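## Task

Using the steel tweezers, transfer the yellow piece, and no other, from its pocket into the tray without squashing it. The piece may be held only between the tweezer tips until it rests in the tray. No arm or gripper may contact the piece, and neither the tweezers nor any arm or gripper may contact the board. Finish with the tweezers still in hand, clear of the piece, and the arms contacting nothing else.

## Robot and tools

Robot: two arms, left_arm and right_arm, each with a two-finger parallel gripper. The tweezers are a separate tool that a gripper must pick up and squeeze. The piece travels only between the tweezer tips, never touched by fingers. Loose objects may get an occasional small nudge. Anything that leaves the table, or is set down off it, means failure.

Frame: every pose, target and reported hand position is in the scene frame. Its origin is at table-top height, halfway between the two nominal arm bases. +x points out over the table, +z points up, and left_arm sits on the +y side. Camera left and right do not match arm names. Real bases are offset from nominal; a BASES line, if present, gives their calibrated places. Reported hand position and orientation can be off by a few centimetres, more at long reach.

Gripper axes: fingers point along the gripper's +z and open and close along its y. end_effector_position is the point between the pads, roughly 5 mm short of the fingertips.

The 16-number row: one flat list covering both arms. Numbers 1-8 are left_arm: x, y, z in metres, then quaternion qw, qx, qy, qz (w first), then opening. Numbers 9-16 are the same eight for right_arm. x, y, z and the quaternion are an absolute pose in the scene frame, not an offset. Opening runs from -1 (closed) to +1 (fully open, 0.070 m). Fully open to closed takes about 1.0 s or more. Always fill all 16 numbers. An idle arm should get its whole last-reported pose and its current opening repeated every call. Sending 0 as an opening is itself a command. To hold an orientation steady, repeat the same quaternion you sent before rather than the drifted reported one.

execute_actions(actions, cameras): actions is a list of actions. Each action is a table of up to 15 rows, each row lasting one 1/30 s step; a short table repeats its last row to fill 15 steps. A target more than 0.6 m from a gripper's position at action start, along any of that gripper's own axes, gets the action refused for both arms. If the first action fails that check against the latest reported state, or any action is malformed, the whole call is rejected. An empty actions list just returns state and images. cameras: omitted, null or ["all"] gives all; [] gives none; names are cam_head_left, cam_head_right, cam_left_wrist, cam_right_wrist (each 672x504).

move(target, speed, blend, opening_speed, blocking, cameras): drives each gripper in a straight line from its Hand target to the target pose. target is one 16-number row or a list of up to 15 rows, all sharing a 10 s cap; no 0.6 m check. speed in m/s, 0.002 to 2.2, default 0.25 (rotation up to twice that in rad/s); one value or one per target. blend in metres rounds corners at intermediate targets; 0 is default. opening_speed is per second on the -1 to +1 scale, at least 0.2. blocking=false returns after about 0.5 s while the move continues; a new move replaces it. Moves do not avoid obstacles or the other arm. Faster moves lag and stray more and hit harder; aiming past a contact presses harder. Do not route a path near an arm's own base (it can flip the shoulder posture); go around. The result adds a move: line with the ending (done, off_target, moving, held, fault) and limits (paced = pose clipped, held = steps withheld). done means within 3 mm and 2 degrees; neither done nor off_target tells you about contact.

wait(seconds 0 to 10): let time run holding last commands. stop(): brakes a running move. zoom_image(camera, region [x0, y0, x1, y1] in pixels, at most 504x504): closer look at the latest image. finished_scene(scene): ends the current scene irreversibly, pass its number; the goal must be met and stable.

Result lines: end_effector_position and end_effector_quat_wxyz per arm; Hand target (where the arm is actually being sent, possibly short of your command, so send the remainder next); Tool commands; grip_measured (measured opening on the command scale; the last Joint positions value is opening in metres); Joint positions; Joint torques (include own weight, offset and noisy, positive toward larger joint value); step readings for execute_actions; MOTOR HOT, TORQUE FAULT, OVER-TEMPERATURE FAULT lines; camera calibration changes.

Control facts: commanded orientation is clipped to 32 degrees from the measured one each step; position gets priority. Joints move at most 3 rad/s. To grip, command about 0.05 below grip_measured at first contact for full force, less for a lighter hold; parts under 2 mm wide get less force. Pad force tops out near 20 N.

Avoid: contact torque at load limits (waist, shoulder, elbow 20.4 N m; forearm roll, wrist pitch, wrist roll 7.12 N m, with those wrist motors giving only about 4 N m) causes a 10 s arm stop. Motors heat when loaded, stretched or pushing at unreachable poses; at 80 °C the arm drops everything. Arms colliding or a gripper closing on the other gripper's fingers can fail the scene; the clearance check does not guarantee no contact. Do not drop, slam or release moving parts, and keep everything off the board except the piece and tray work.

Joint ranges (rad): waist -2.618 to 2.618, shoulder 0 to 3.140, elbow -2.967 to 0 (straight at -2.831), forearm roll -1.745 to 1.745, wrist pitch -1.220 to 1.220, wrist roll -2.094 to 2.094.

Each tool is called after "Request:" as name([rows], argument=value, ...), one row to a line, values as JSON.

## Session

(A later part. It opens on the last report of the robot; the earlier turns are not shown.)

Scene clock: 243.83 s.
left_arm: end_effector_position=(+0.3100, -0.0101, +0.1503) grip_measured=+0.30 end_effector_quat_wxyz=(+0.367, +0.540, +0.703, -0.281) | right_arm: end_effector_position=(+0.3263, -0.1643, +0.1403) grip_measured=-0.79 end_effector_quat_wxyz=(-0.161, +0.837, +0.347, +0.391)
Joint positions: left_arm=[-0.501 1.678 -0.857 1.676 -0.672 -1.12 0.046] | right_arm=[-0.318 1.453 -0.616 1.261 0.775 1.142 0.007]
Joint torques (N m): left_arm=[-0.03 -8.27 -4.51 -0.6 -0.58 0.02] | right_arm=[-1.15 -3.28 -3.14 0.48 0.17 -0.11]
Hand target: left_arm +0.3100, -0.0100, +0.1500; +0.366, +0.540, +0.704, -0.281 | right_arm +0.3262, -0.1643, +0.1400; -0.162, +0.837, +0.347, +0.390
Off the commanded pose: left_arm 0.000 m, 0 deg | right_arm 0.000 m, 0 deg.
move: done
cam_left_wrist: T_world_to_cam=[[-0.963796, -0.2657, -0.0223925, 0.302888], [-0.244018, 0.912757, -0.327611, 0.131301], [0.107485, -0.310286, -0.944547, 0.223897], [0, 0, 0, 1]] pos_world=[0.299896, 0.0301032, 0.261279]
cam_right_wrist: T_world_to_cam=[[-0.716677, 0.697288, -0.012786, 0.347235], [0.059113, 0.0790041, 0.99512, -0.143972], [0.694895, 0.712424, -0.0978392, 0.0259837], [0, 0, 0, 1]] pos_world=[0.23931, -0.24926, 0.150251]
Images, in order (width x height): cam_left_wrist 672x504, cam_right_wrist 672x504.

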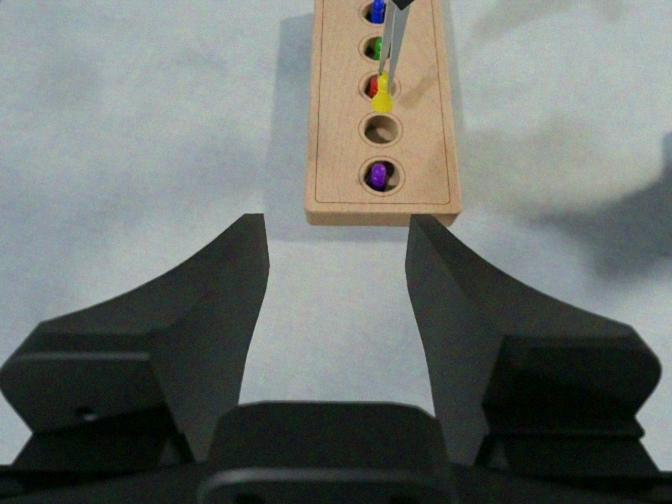

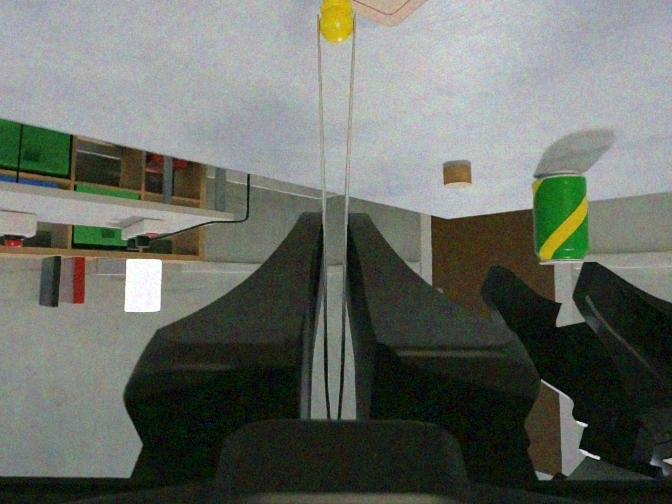

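Request:
move([
  [0.31, -0.01, 0.15, 0.3663, 0.54, 0.7037, -0.2811, 0.3, 0.3262, -0.18, 0.165, -0.1617, 0.8373, 0.3468, 0.3904, -0.80],
  [0.31, -0.01, 0.15, 0.3663, 0.54, 0.7037, -0.2811, 0.3, 0.34, -0.42, 0.165, -0.01843, 0.9054, 0.03953, 0.4222, -0.80],
], speed=0.12, blend=0.02)

Request:
zoom_image(camera="cam_head_right", region=[400, 140, 600, 280])

Request:
zoom_image(camera="cam_right_wrist", region=[220, 0, 460, 120])

Scene clock: 248.23 s.
left_arm: end_effector_position=(+0.3100, -0.0101, +0.1503) grip_measured=+0.30 end_effector_quat_wxyz=(+0.367, +0.540, +0.703, -0.281) | right_arm: end_effector_position=(+0.3400, -0.4206, +0.1650) grip_measured=-0.79 end_effector_quat_wxyz=(-0.018, +0.906, +0.039, +0.422)
Joint positions: left_arm=[-0.501 1.678 -0.857 1.676 -0.672 -1.12 0.046] | right_arm=[-0.952 1.587 -0.885 1.155 0.776 1.348 0.007]
Joint torques (N m): left_arm=[-0.08 -7.92 -4.55 -0.64 -0.56 0] | right_arm=[-0.04 -4.27 -3.4 0.41 0.15 -0.14]
Hand target: left_arm +0.3100, -0.0100, +0.1500; +0.366, +0.540, +0.704, -0.281 | right_arm +0.3400, -0.4200, +0.1650; -0.018, +0.905, +0.040, +0.422
Off the commanded pose: left_arm 0.000 m, 0 deg | right_arm 0.001 m, 0 deg.
move: done; blend cut to 0.0148 m at target 1
cam_left_wrist: T_world_to_cam=[[-0.963796, -0.2657, -0.0223925, 0.302888], [-0.244018, 0.912757, -0.327611, 0.131301], [0.107485, -0.310286, -0.944547, 0.223897], [0, 0, 0, 1]] pos_world=[0.299896, 0.0301032, 0.261279]
cam_right_wrist: T_world_to_cam=[[-0.098886, 0.995022, -0.0123705, 0.451183], [0.0966522, 0.0219765, 0.995076, -0.185797], [0.990394, 0.0972034, -0.0983442, -0.157718], [0, 0, 0, 1]] pos_world=[0.218776, -0.429523, 0.174952]

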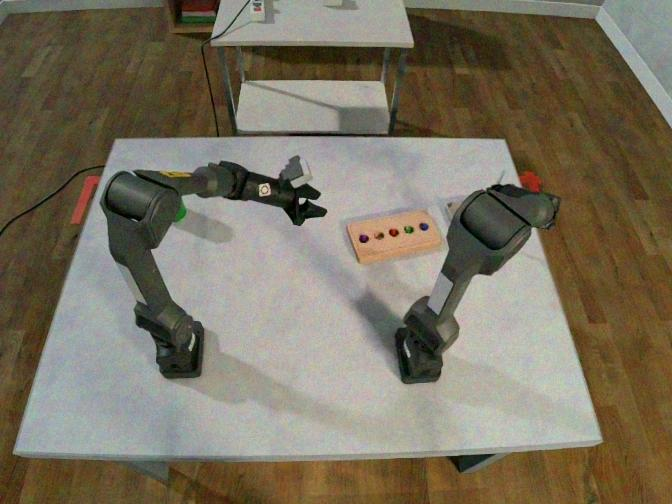

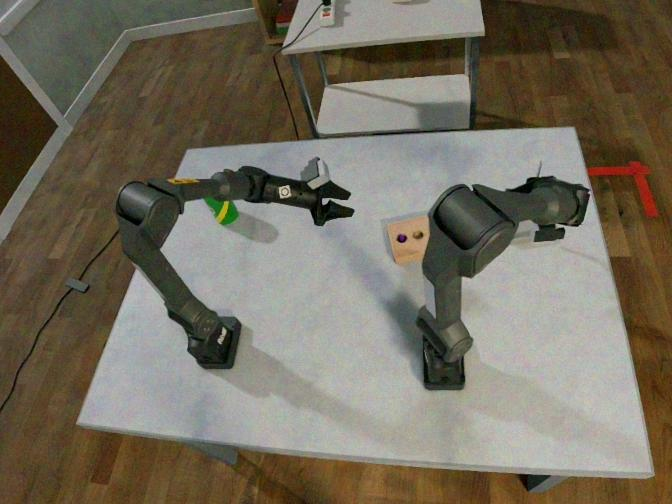

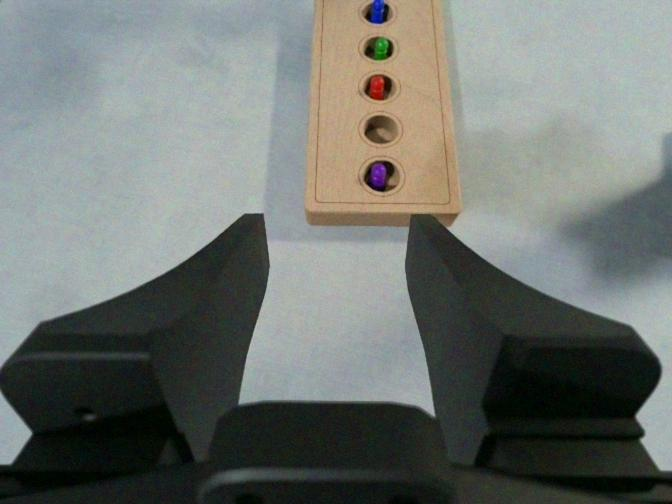

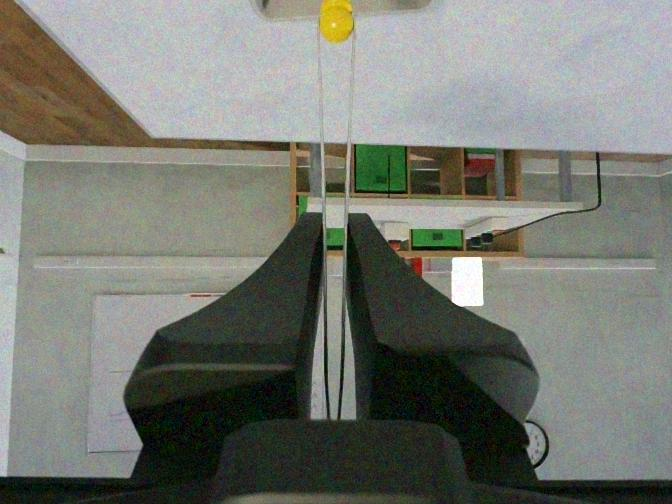

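Scaled by 2.520 (camera's finer frame: 960x720).

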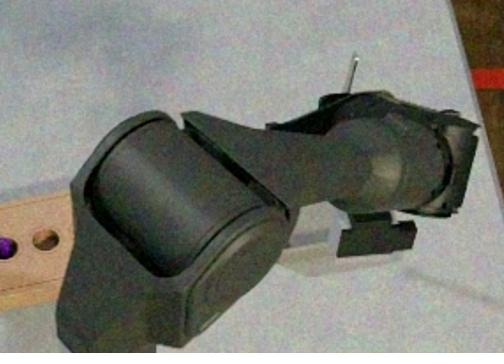

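Scaled by 2.100 (camera's finer frame: 960x720).

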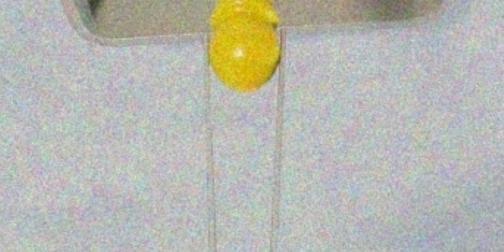

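Request:
move([
  [0.31, -0.01, 0.15, 0.3663, 0.54, 0.7037, -0.2811, 0.3, 0.358, -0.425, 0.165, -0.01843, 0.9054, 0.03953, 0.4222, -0.80],
  [0.31, -0.01, 0.15, 0.3663, 0.54, 0.7037, -0.2811, 0.3, 0.358, -0.425, 0.115, -0.01843, 0.9054, 0.03953, 0.4222, -0.80],
], speed=0.08, cameras=["cam_right_wrist", "cam_head_left", "cam_head_right"])

Request:
zoom_image(camera="cam_right_wrist", region=[220, 0, 460, 120])

Request:
zoom_image(camera="cam_head_left", region=[400, 140, 560, 280])

Scene clock: 251.53 s.
left_arm: end_effector_position=(+0.3100, -0.0101, +0.1503) grip_measured=+0.30 end_effector_quat_wxyz=(+0.367, +0.540, +0.703, -0.281) | right_arm: end_effector_position=(+0.3580, -0.4250, +0.1147) grip_measured=-0.79 end_effector_quat_wxyz=(-0.019, +0.906, +0.039, +0.422)
Joint positions: left_arm=[-0.501 1.678 -0.857 1.676 -0.672 -1.12 0.046] | right_arm=[-0.912 1.746 -0.848 1.38 0.689 1.083 0.007]
Joint torques (N m): left_arm=[-0.41 -7.98 -4.44 -0.58 -0.58 0.04] | right_arm=[-1.71 -5.2 -3.54 0.26 0.24 0.08]
Hand target: left_arm +0.3100, -0.0100, +0.1500; +0.366, +0.540, +0.704, -0.281 | right_arm +0.3580, -0.4250, +0.1150; -0.018, +0.905, +0.040, +0.422
Off the commanded pose: left_arm 0.000 m, 0 deg | right_arm 0.000 m, 0 deg.
move: done
cam_right_wrist: T_world_to_cam=[[-0.100159, 0.994913, -0.0107704, 0.456883], [0.0966806, 0.0205054, 0.995104, -0.138047], [0.990263, 0.0986272, -0.0982426, -0.179514], [0, 0, 0, 1]] pos_world=[0.236873, -0.434024, 0.124657]
Images, in order (width x height): cam_head_left 672x504, cam_head_right 672x504, cam_right_wrist 672x504.

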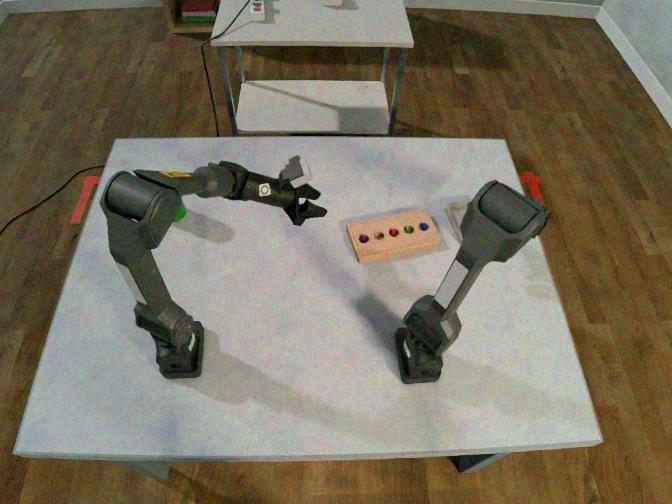

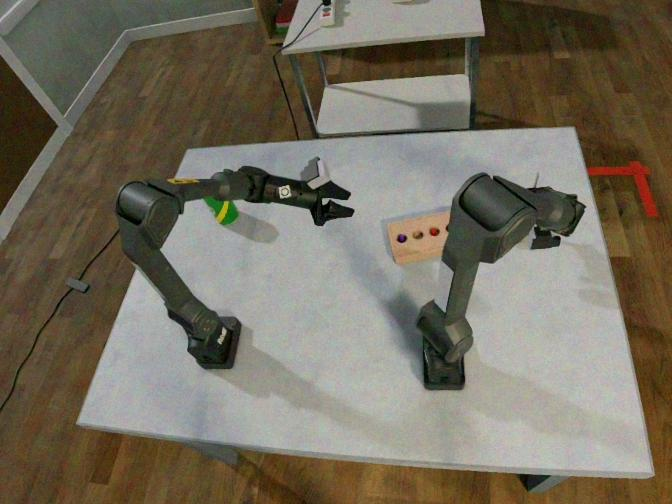

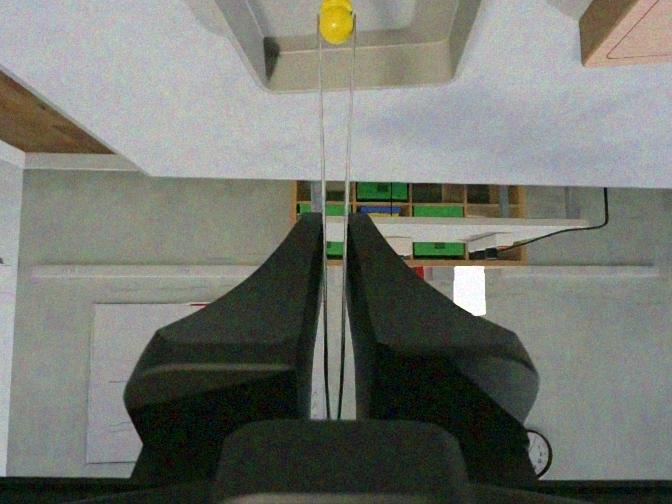

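Scaled by 2.100 (camera's finer frame: 960x720).

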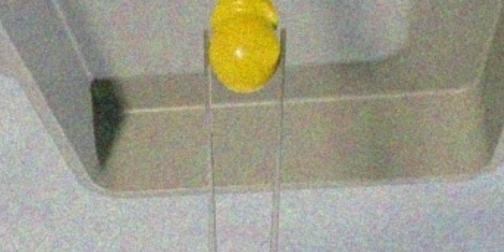

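Scaled by 3.150 (camera's finer frame: 960x720).

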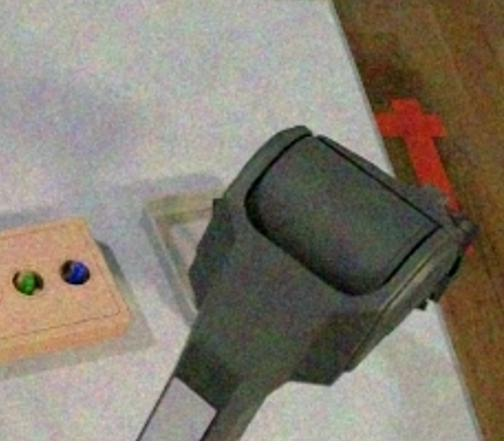

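Request:
move(target=[0.31, -0.01, 0.15, 0.3663, 0.54, 0.7037, -0.2811, 0.3, 0.358, -0.423, 0.1025, -0.01843, 0.9054, 0.03953, 0.4222, -0.80], speed=0.04, cameras=["cam_right_wrist"])

Request:
zoom_image(camera="cam_right_wrist", region=[270, 0, 410, 90])

Scene clock: 254.27 s.
left_arm: end_effector_position=(+0.3100, -0.0101, +0.1503) grip_measured=+0.30 end_effector_quat_wxyz=(+0.367, +0.540, +0.703, -0.281) | right_arm: end_effector_position=(+0.3580, -0.4232, +0.1026) grip_measured=-0.79 end_effector_quat_wxyz=(-0.018, +0.905, +0.040, +0.423)
Joint positions: left_arm=[-0.501 1.678 -0.857 1.676 -0.672 -1.12 0.045] | right_arm=[-0.907 1.774 -0.822 1.448 0.678 0.998 0.007]
Joint torques (N m): left_arm=[-0.27 -8.12 -4.42 -0.62 -0.57 0.05] | right_arm=[0.7 -4.63 -3 0.21 0.18 0.09]
Hand target: left_arm +0.3100, -0.0100, +0.1500; +0.366, +0.540, +0.704, -0.281 | right_arm +0.3580, -0.4230, +0.1025; -0.018, +0.905, +0.040, +0.422
Off the commanded pose: left_arm 0.000 m, 0 deg | right_arm 0.000 m, 0 deg.
move: done
cam_right_wrist: T_world_to_cam=[[-0.100339, 0.99488, -0.0120427, 0.455123], [0.0957523, 0.0217033, 0.995169, -0.1252], [0.990335, 0.0987012, -0.0974398, -0.180866], [0, 0, 0, 1]] pos_world=[0.236773, -0.432224, 0.112453]

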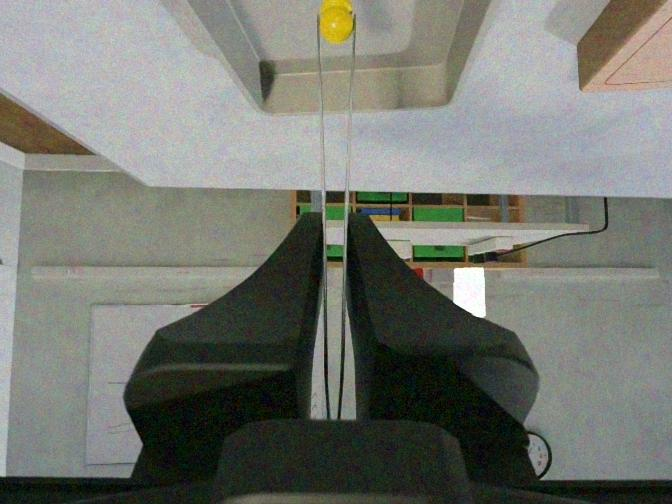

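Scaled by 3.600 (camera's finer frame: 960x720).

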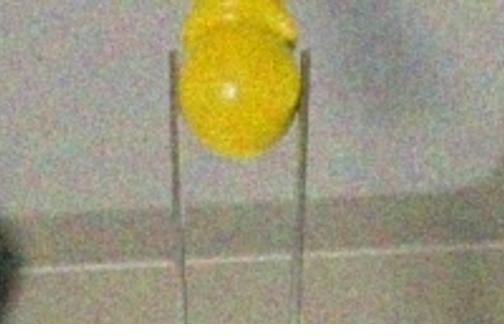

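Request:
move(target=[0.31, -0.01, 0.15, 0.3663, 0.54, 0.7037, -0.2811, 0.3, 0.358, -0.423, 0.0995, -0.01843, 0.9054, 0.03953, 0.4222, -0.80], speed=0.02, cameras=["cam_right_wrist"])

Request:
zoom_image(camera="cam_right_wrist", region=[270, 0, 410, 90])

Scene clock: 255.67 s.
left_arm: end_effector_position=(+0.3100, -0.0101, +0.1503) grip_measured=+0.30 end_effector_quat_wxyz=(+0.367, +0.540, +0.703, -0.281) | right_arm: end_effector_position=(+0.3580, -0.4231, +0.0996) grip_measured=-0.79 end_effector_quat_wxyz=(-0.019, +0.905, +0.039, +0.422)
Joint positions: left_arm=[-0.501 1.678 -0.857 1.676 -0.672 -1.12 0.046] | right_arm=[-0.907 1.782 -0.818 1.462 0.677 0.98 0.007]
Joint torques (N m): left_arm=[-0.14 -7.96 -4.7 -0.64 -0.56 0.07] | right_arm=[0.55 -4.5 -2.69 0.37 0.15 -0.02]
Hand target: left_arm +0.3100, -0.0100, +0.1500; +0.366, +0.540, +0.704, -0.281 | right_arm +0.3580, -0.4230, +0.0995; -0.018, +0.905, +0.040, +0.422
Off the commanded pose: left_arm 0.000 m, 0 deg | right_arm 0.000 m, 0 deg.
move: done
cam_right_wrist: T_world_to_cam=[[-0.10036, 0.99489, -0.0110231, 0.454885], [0.0959509, 0.0207053, 0.995171, -0.122698], [0.990314, 0.0988174, -0.0975386, -0.181102], [0, 0, 0, 1]] pos_world=[0.236773, -0.432124, 0.109455]

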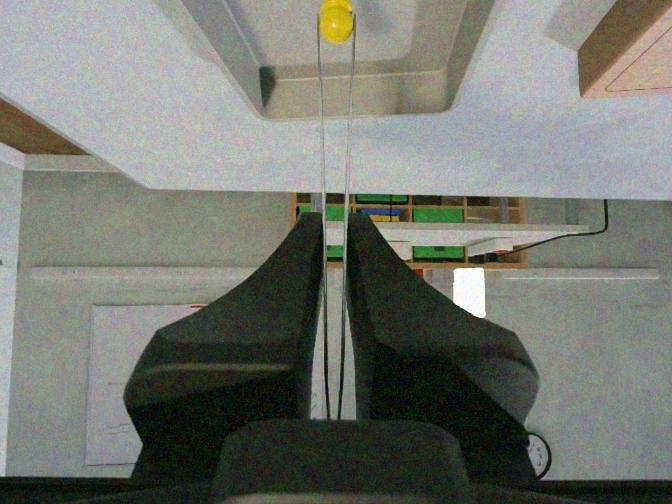

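Scaled by 3.600 (camera's finer frame: 960x720).

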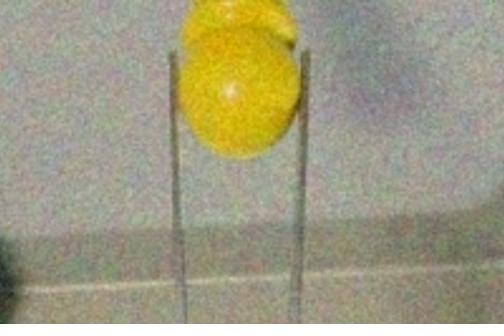

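Request:
move(target=[0.31, -0.01, 0.15, 0.3663, 0.54, 0.7037, -0.2811, 0.3, 0.358, -0.423, 0.0970, -0.01843, 0.9054, 0.03953, 0.4222, -0.80], speed=0.02, cameras=["cam_right_wrist"])

Request:
zoom_image(camera="cam_right_wrist", region=[270, 0, 410, 90])

Scene clock: 256.90 s.
left_arm: end_effector_position=(+0.3100, -0.0101, +0.1503) grip_measured=+0.30 end_effector_quat_wxyz=(+0.367, +0.540, +0.703, -0.281) | right_arm: end_effector_position=(+0.3579, -0.4231, +0.0970) grip_measured=-0.79 end_effector_quat_wxyz=(-0.018, +0.905, +0.039, +0.422)
Joint positions: left_arm=[-0.501 1.678 -0.857 1.676 -0.672 -1.12 0.046] | right_arm=[-0.907 1.789 -0.815 1.475 0.675 0.964 0.007]
Joint torques (N m): left_arm=[-0.33 -8.12 -4.87 -0.61 -0.55 0.07] | right_arm=[0.46 -4.44 -2.78 0.38 0.17 -0.04]
Hand target: left_arm +0.3100, -0.0100, +0.1500; +0.366, +0.540, +0.704, -0.281 | right_arm +0.3580, -0.4230, +0.0970; -0.018, +0.905, +0.040, +0.422
Off the commanded pose: left_arm 0.000 m, 0 deg | right_arm 0.000 m, 0 deg.
move: done
cam_right_wrist: T_world_to_cam=[[-0.100097, 0.994912, -0.0113943, 0.454833], [0.0964156, 0.0210969, 0.995118, -0.120036], [0.990295, 0.0985093, -0.0980368, -0.181333], [0, 0, 0, 1]] pos_world=[0.236673, -0.432124, 0.106855]

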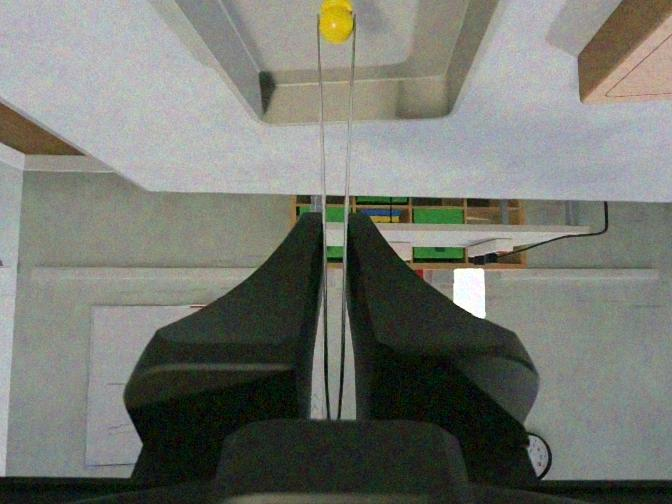

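Scaled by 3.600 (camera's finer frame: 960x720).

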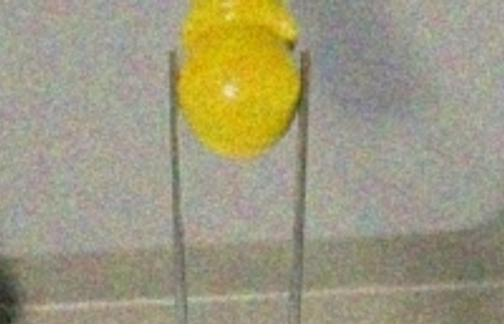

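Request:
move(target=[0.31, -0.01, 0.15, 0.3663, 0.54, 0.7037, -0.2811, 0.3, 0.358, -0.423, 0.0950, -0.01843, 0.9054, 0.03953, 0.4222, -0.80], speed=0.02, cameras=["cam_right_wrist"])

Request:
zoom_image(camera="cam_right_wrist", region=[270, 0, 410, 90])

Scene clock: 259.80 s.
left_arm: end_effector_position=(+0.3100, -0.0101, +0.1503) grip_measured=+0.30 end_effector_quat_wxyz=(+0.367, +0.540, +0.703, -0.281) | right_arm: end_effector_position=(+0.3581, -0.4232, +0.0954) grip_measured=-0.79 end_effector_quat_wxyz=(-0.018, +0.905, +0.039, +0.423)
Joint positions: left_arm=[-0.501 1.678 -0.857 1.676 -0.672 -1.12 0.046] | right_arm=[-0.907 1.794 -0.813 1.485 0.675 0.951 0.007]
Joint torques (N m): left_arm=[-0.26 -7.81 -5.02 -0.65 -0.53 0.1] | right_arm=[0.18 -4.22 -2.67 0.39 0.16 -0.05]
Hand target: left_arm +0.3100, -0.0100, +0.1500; +0.366, +0.540, +0.704, -0.281 | right_arm +0.3580, -0.4230, +0.0950; -0.018, +0.905, +0.040, +0.422
Off the commanded pose: left_arm 0.000 m, 0 deg | right_arm 0.000 m, 0 deg.
move: done
cam_right_wrist: T_world_to_cam=[[-0.100313, 0.994886, -0.0117857, 0.455016], [0.0952847, 0.0213971, 0.99522, -0.118072], [0.990383, 0.0987106, -0.0969438, -0.181726], [0, 0, 0, 1]] pos_world=[0.236873, -0.432224, 0.105253]

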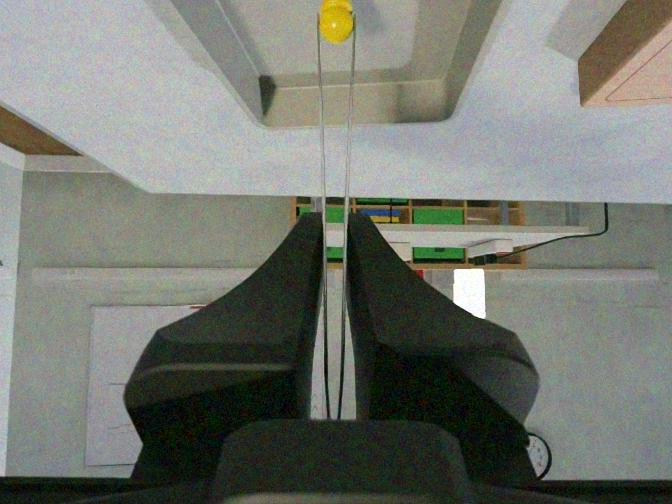

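Scaled by 3.600 (camera's finer frame: 960x720).

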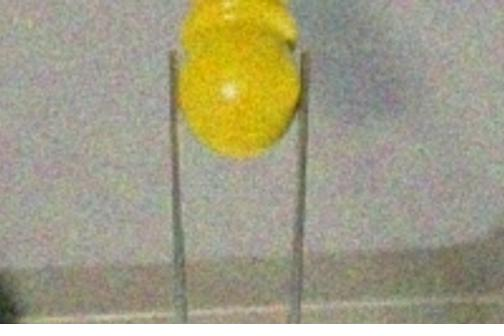

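Request:
move(target=[0.31, -0.01, 0.15, 0.3663, 0.54, 0.7037, -0.2811, 0.3, 0.358, -0.423, 0.0930, -0.01843, 0.9054, 0.03953, 0.4222, -0.80], speed=0.02, cameras=["cam_right_wrist"])

Request:
zoom_image(camera="cam_right_wrist", region=[270, 0, 410, 90])

Scene clock: 261.00 s.
left_arm: end_effector_position=(+0.3100, -0.0101, +0.1503) grip_measured=+0.30 end_effector_quat_wxyz=(+0.367, +0.540, +0.703, -0.281) | right_arm: end_effector_position=(+0.3580, -0.4232, +0.0932) grip_measured=-0.79 end_effector_quat_wxyz=(-0.018, +0.905, +0.040, +0.422)
Joint positions: left_arm=[-0.501 1.678 -0.857 1.676 -0.672 -1.12 0.046] | right_arm=[-0.907 1.8 -0.81 1.495 0.674 0.937 0.007]
Joint torques (N m): left_arm=[-0.05 -7.93 -4.93 -0.68 -0.56 0.08] | right_arm=[0.05 -4.47 -2.62 0.35 0.18 -0.05]
Hand target: left_arm +0.3100, -0.0100, +0.1500; +0.366, +0.540, +0.704, -0.281 | right_arm +0.3580, -0.4230, +0.0930; -0.018, +0.905, +0.040, +0.422
Off the commanded pose: left_arm 0.000 m, 0 deg | right_arm 0.000 m, 0 deg.
move: done
cam_right_wrist: T_world_to_cam=[[-0.100851, 0.994828, -0.0120914, 0.455124], [0.0958389, 0.0218111, 0.995158, -0.115828], [0.990275, 0.0992035, -0.0975429, -0.181638], [0, 0, 0, 1]] pos_world=[0.236872, -0.432225, 0.103053]

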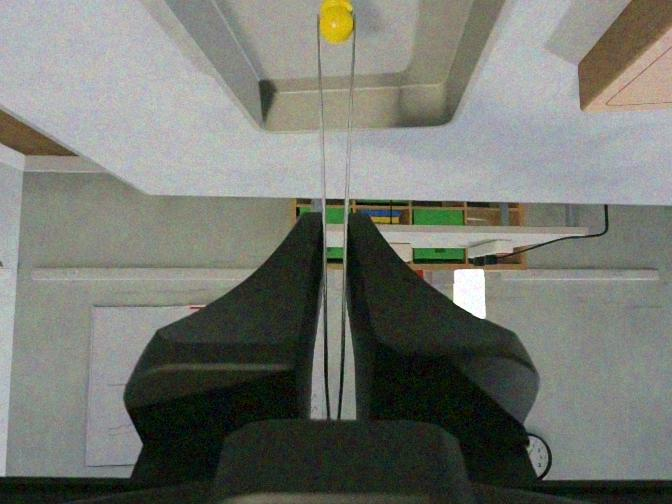

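Scaled by 3.600 (camera's finer frame: 960x720).

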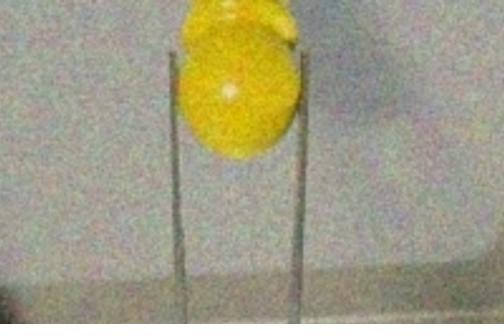

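Request:
move(target=[0.31, -0.01, 0.15, 0.3663, 0.54, 0.7037, -0.2811, 0.3, 0.358, -0.423, 0.0910, -0.01843, 0.9054, 0.03953, 0.4222, -0.80], speed=0.02, cameras=["cam_right_wrist"])

Request:
zoom_image(camera="cam_right_wrist", region=[270, 0, 410, 90])

Scene clock: 262.70 s.
left_arm: end_effector_position=(+0.3100, -0.0101, +0.1503) grip_measured=+0.30 end_effector_quat_wxyz=(+0.367, +0.540, +0.703, -0.281) | right_arm: end_effector_position=(+0.3581, -0.4233, +0.0915) grip_measured=-0.79 end_effector_quat_wxyz=(-0.018, +0.905, +0.039, +0.423)
Joint positions: left_arm=[-0.501 1.678 -0.857 1.676 -0.672 -1.12 0.046] | right_arm=[-0.907 1.805 -0.807 1.507 0.673 0.924 0.007]
Joint torques (N m): left_arm=[-0.41 -8.13 -4.88 -0.67 -0.57 0.09] | right_arm=[0.09 -4.1 -2.42 0.27 0.11 -0.05]
Hand target: left_arm +0.3100, -0.0100, +0.1500; +0.366, +0.540, +0.704, -0.281 | right_arm +0.3580, -0.4230, +0.0910; -0.018, +0.905, +0.040, +0.422
Off the commanded pose: left_arm 0.000 m, 0 deg | right_arm 0.001 m, 0 deg.
move: done
cam_right_wrist: T_world_to_cam=[[-0.0998413, 0.994928, -0.0122325, 0.45492], [0.0952468, 0.021794, 0.995215, -0.113909], [0.990434, 0.0981985, -0.0969397, -0.18235], [0, 0, 0, 1]] pos_world=[0.236875, -0.432224, 0.101252]

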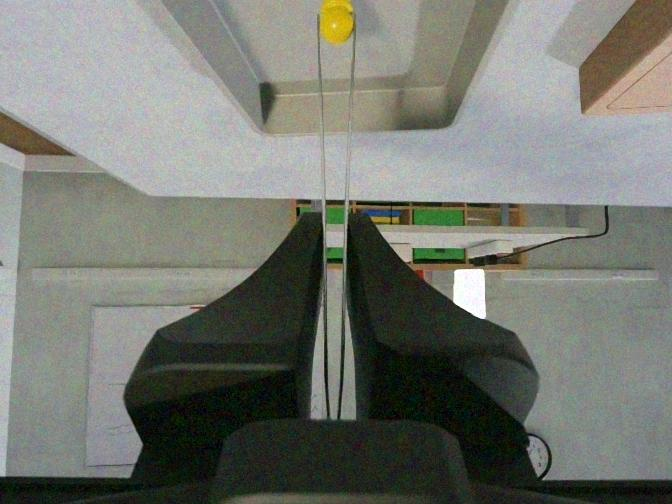

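Scaled by 3.600 (camera's finer frame: 960x720).

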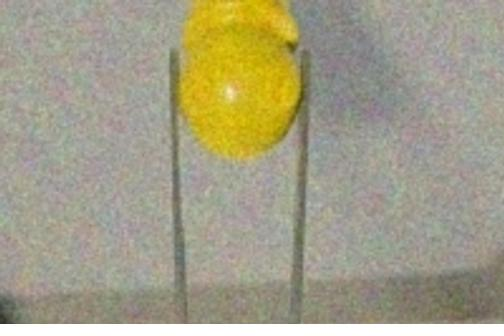

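Request:
move(target=[0.31, -0.01, 0.15, 0.3663, 0.54, 0.7037, -0.2811, 0.3, 0.358, -0.423, 0.0885, -0.01843, 0.9054, 0.03953, 0.4222, -0.80], speed=0.02, cameras=["cam_right_wrist"])

Request:
zoom_image(camera="cam_right_wrist", region=[270, 0, 410, 90])

Scene clock: 264.67 s.
left_arm: end_effector_position=(+0.3100, -0.0101, +0.1503) grip_measured=+0.30 end_effector_quat_wxyz=(+0.367, +0.540, +0.703, -0.281) | right_arm: end_effector_position=(+0.3580, -0.4233, +0.0886) grip_measured=-0.79 end_effector_quat_wxyz=(-0.018, +0.905, +0.039, +0.422)
Joint positions: left_arm=[-0.501 1.678 -0.857 1.676 -0.672 -1.12 0.046] | right_arm=[-0.907 1.813 -0.804 1.519 0.672 0.908 0.007]
Joint torques (N m): left_arm=[-0.27 -7.83 -4.94 -0.67 -0.48 0.11] | right_arm=[-0.17 -4.18 -2.21 0.28 0.09 -0.06]
Hand target: left_arm +0.3100, -0.0100, +0.1500; +0.366, +0.540, +0.704, -0.281 | right_arm +0.3580, -0.4230, +0.0885; -0.018, +0.905, +0.040, +0.422
Off the commanded pose: left_arm 0.000 m, 0 deg | right_arm 0.000 m, 0 deg.
move: done
cam_right_wrist: T_world_to_cam=[[-0.0999216, 0.994926, -0.0117379, 0.454846], [0.0960908, 0.0213909, 0.995143, -0.111581], [0.990345, 0.0983083, -0.0977407, -0.182364], [0, 0, 0, 1]] pos_world=[0.236774, -0.432224, 0.0985537]

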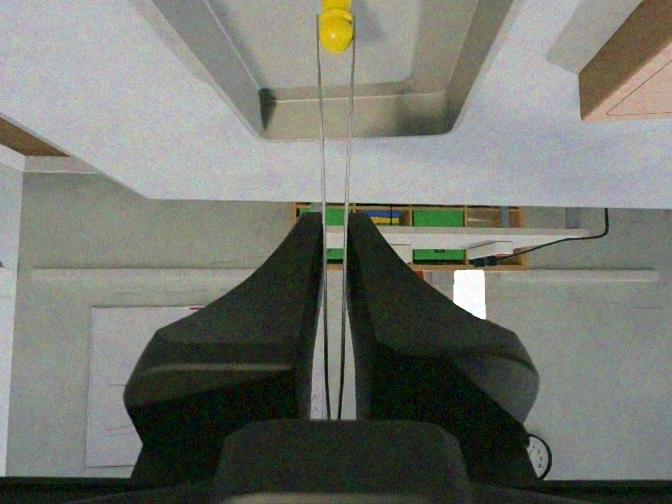

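Scaled by 3.600 (camera's finer frame: 960x720).

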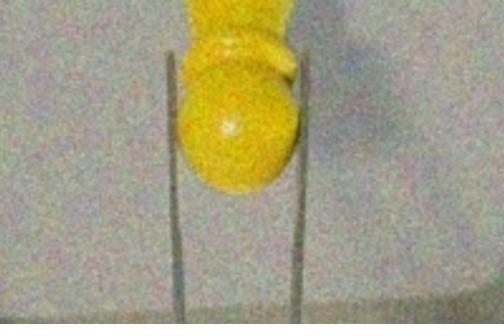

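Request:
move(target=[0.31, -0.01, 0.15, 0.3663, 0.54, 0.7037, -0.2811, 0.3, 0.358, -0.423, 0.0887, -0.01843, 0.9054, 0.03953, 0.4222, -0.745], speed=0.02, opening_speed=0.2, cameras=["cam_right_wrist"])

Request:
zoom_image(camera="cam_right_wrist", region=[270, 0, 410, 90])

Scene clock: 266.13 s.
left_arm: end_effector_position=(+0.3100, -0.0101, +0.1503) grip_measured=+0.30 end_effector_quat_wxyz=(+0.367, +0.540, +0.703, -0.281) | right_arm: end_effector_position=(+0.3580, -0.4233, +0.0886) grip_measured=-0.74 end_effector_quat_wxyz=(-0.018, +0.905, +0.039, +0.422)
Joint positions: left_arm=[-0.501 1.678 -0.857 1.676 -0.672 -1.12 0.046] | right_arm=[-0.907 1.813 -0.804 1.519 0.672 0.908 0.009]
Joint torques (N m): left_arm=[-0.11 -7.69 -5.01 -0.67 -0.53 0.08] | right_arm=[-0.16 -5.18 -2.87 0.2 0.34 0.07]
Hand target: left_arm +0.3100, -0.0100, +0.1500; +0.366, +0.540, +0.704, -0.281 | right_arm +0.3580, -0.4230, +0.0887; -0.018, +0.905, +0.040, +0.422
Off the commanded pose: left_arm 0.000 m, 0 deg | right_arm 0.000 m, 0 deg.
move: done
cam_right_wrist: T_world_to_cam=[[-0.0999216, 0.994926, -0.0117379, 0.454846], [0.0960908, 0.0213909, 0.995143, -0.111581], [0.990345, 0.0983083, -0.0977407, -0.182364], [0, 0, 0, 1]] pos_world=[0.236774, -0.432224, 0.0985537]

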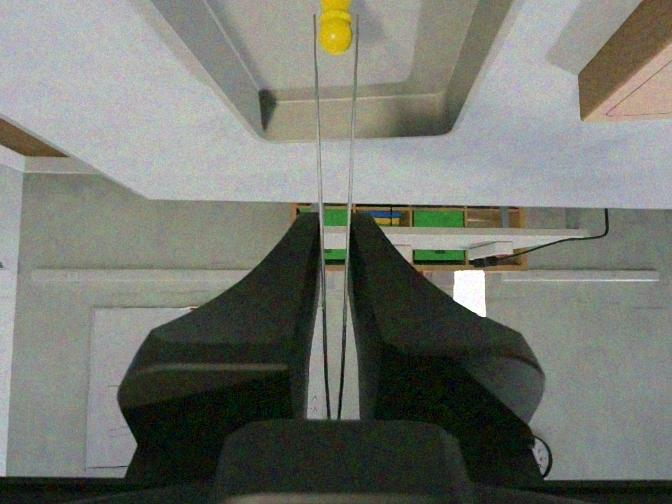

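Scaled by 3.600 (camera's finer frame: 960x720).

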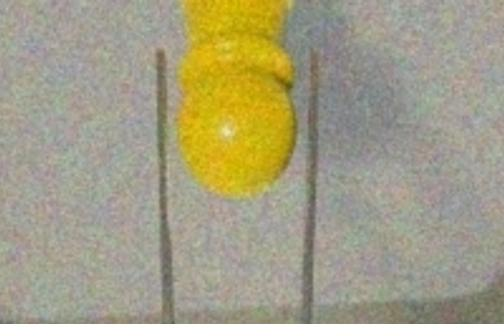

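Request:
move([
  [0.31, -0.01, 0.15, 0.3663, 0.54, 0.7037, -0.2811, 0.3, 0.358, -0.423, 0.108, -0.01843, 0.9054, 0.03953, 0.4222, -0.745],
  [0.31, -0.01, 0.15, 0.3663, 0.54, 0.7037, -0.2811, 0.3, 0.348, -0.423, 0.155, -0.01843, 0.9054, 0.03953, 0.4222, -0.745],
], speed=[0.03, 0.08])

Request:
zoom_image(camera="cam_right_wrist", region=[230, 0, 480, 120])

Scene clock: 268.40 s.
left_arm: end_effector_position=(+0.3100, -0.0101, +0.1503) grip_measured=+0.30 end_effector_quat_wxyz=(+0.367, +0.540, +0.703, -0.281) | right_arm: end_effector_position=(+0.3480, -0.4231, +0.1557) grip_measured=-0.74 end_effector_quat_wxyz=(-0.018, +0.905, +0.040, +0.423)
Joint positions: left_arm=[-0.501 1.678 -0.857 1.676 -0.672 -1.12 0.046] | right_arm=[-0.936 1.628 -0.891 1.194 0.751 1.306 0.009]
Joint torques (N m): left_arm=[-0.33 -8.15 -5.1 -0.68 -0.52 0.1] | right_arm=[-1.01 -4.13 -3.38 0.49 0.01 -0.12]
Hand target: left_arm +0.3100, -0.0100, +0.1500; +0.366, +0.540, +0.704, -0.281 | right_arm +0.3480, -0.4230, +0.1550; -0.018, +0.905, +0.040, +0.422
Off the commanded pose: left_arm 0.000 m, 0 deg | right_arm 0.001 m, 0 deg.
move: done
cam_left_wrist: T_world_to_cam=[[-0.963796, -0.2657, -0.0223925, 0.302888], [-0.244018, 0.912757, -0.327611, 0.131301], [0.107485, -0.310286, -0.944547, 0.223897], [0, 0, 0, 1]] pos_world=[0.299896, 0.0301032, 0.261279]
cam_right_wrist: T_world_to_cam=[[-0.10072, 0.994828, -0.01314, 0.455004], [0.095435, 0.0228068, 0.995174, -0.176436], [0.990327, 0.09898, -0.0972385, -0.165709], [0, 0, 0, 1]] pos_world=[0.226772, -0.432225, 0.16545]

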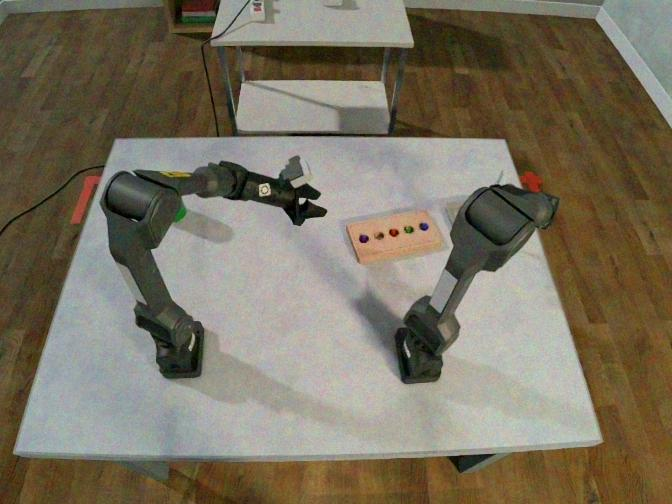

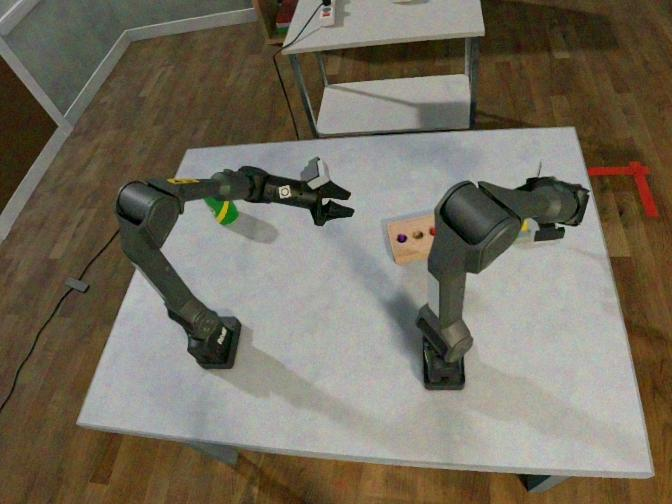

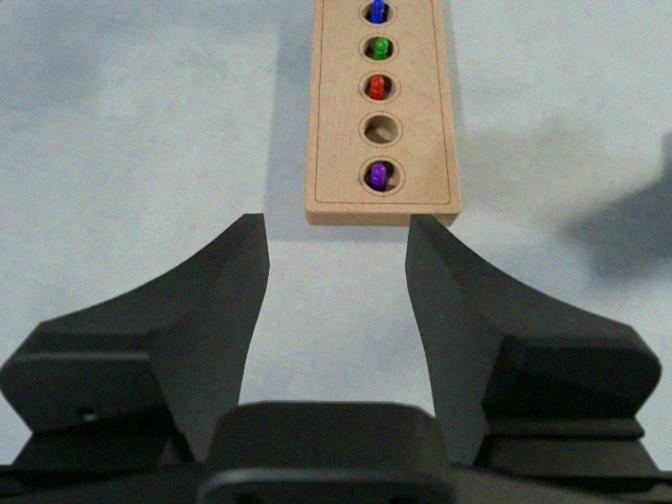

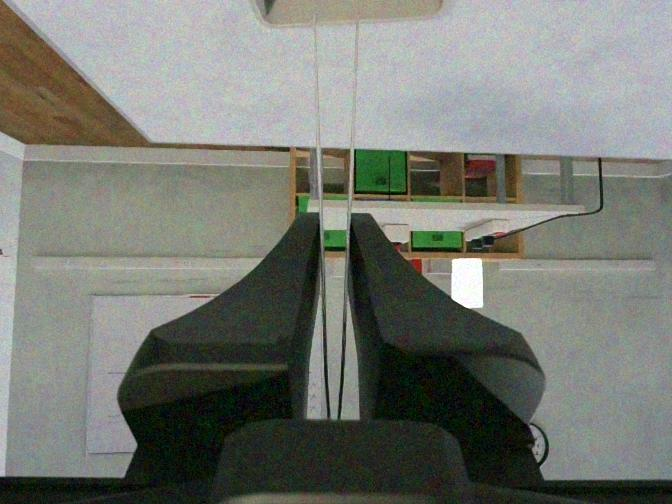

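Scaled by 2.016 (camera's finer frame: 960x720).

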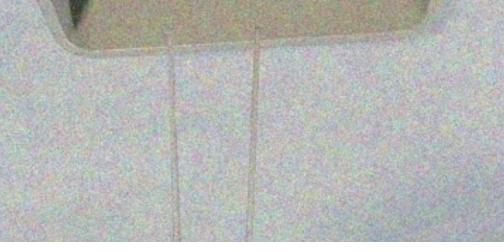

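Request:
zoom_image(camera="cam_head_right", region=[480, 180, 580, 260])

Scaled by 5.040 (camera's finer frame: 960x720).

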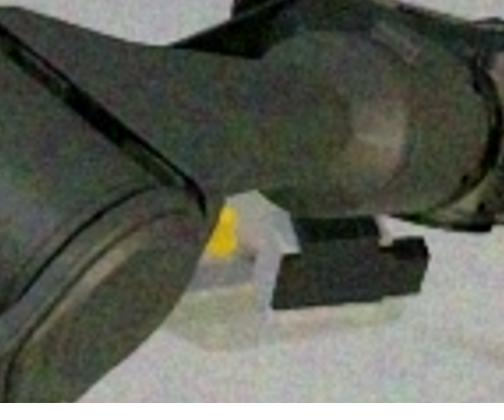

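Request:
move(target=[0.31, -0.01, 0.15, 0.3663, 0.54, 0.7037, -0.2811, 0.3, 0.348, -0.423, 0.156, -0.01843, 0.9054, 0.03953, 0.4222, -0.79], speed=0.05, opening_speed=0.3, cameras=["cam_right_wrist"])

Request:
finished_scene(scene=1)

Scene clock: 270.07 s.
left_arm: end_effector_position=(+0.3100, -0.0101, +0.1503) grip_measured=+0.30 end_effector_quat_wxyz=(+0.367, +0.540, +0.703, -0.281) | right_arm: end_effector_position=(+0.3479, -0.4230, +0.1553) grip_measured=-0.78 end_effector_quat_wxyz=(-0.019, +0.906, +0.039, +0.422)
Joint positions: left_arm=[-0.501 1.678 -0.857 1.676 -0.672 -1.12 0.046] | right_arm=[-0.936 1.629 -0.892 1.191 0.752 1.312 0.008]
Joint torques (N m): left_arm=[-0.34 -7.92 -5.23 -0.65 -0.5 0.13] | right_arm=[0.64 -5.53 -4.17 0.27 0.16 0.09]
Hand target: left_arm +0.3100, -0.0100, +0.1500; +0.366, +0.540, +0.704, -0.281 | right_arm +0.3480, -0.4230, +0.1560; -0.018, +0.905, +0.040, +0.422
Off the commanded pose: left_arm 0.000 m, 0 deg | right_arm 0.001 m, 0 deg.
move: done
cam_right_wrist: T_world_to_cam=[[-0.0999064, 0.994947, -0.010002, 0.45414], [0.0974543, 0.0197887, 0.995043, -0.17808], [0.990213, 0.0984365, -0.0989388, -0.165568], [0, 0, 0, 1]] pos_world=[0.226673, -0.432023, 0.165359]

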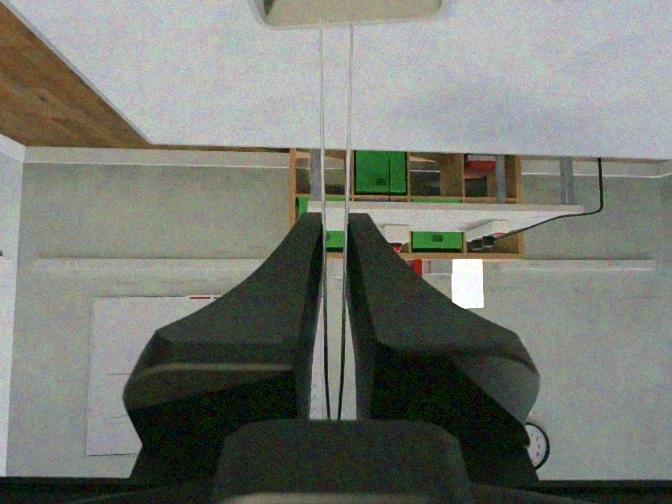

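The scene is finished: the task was done.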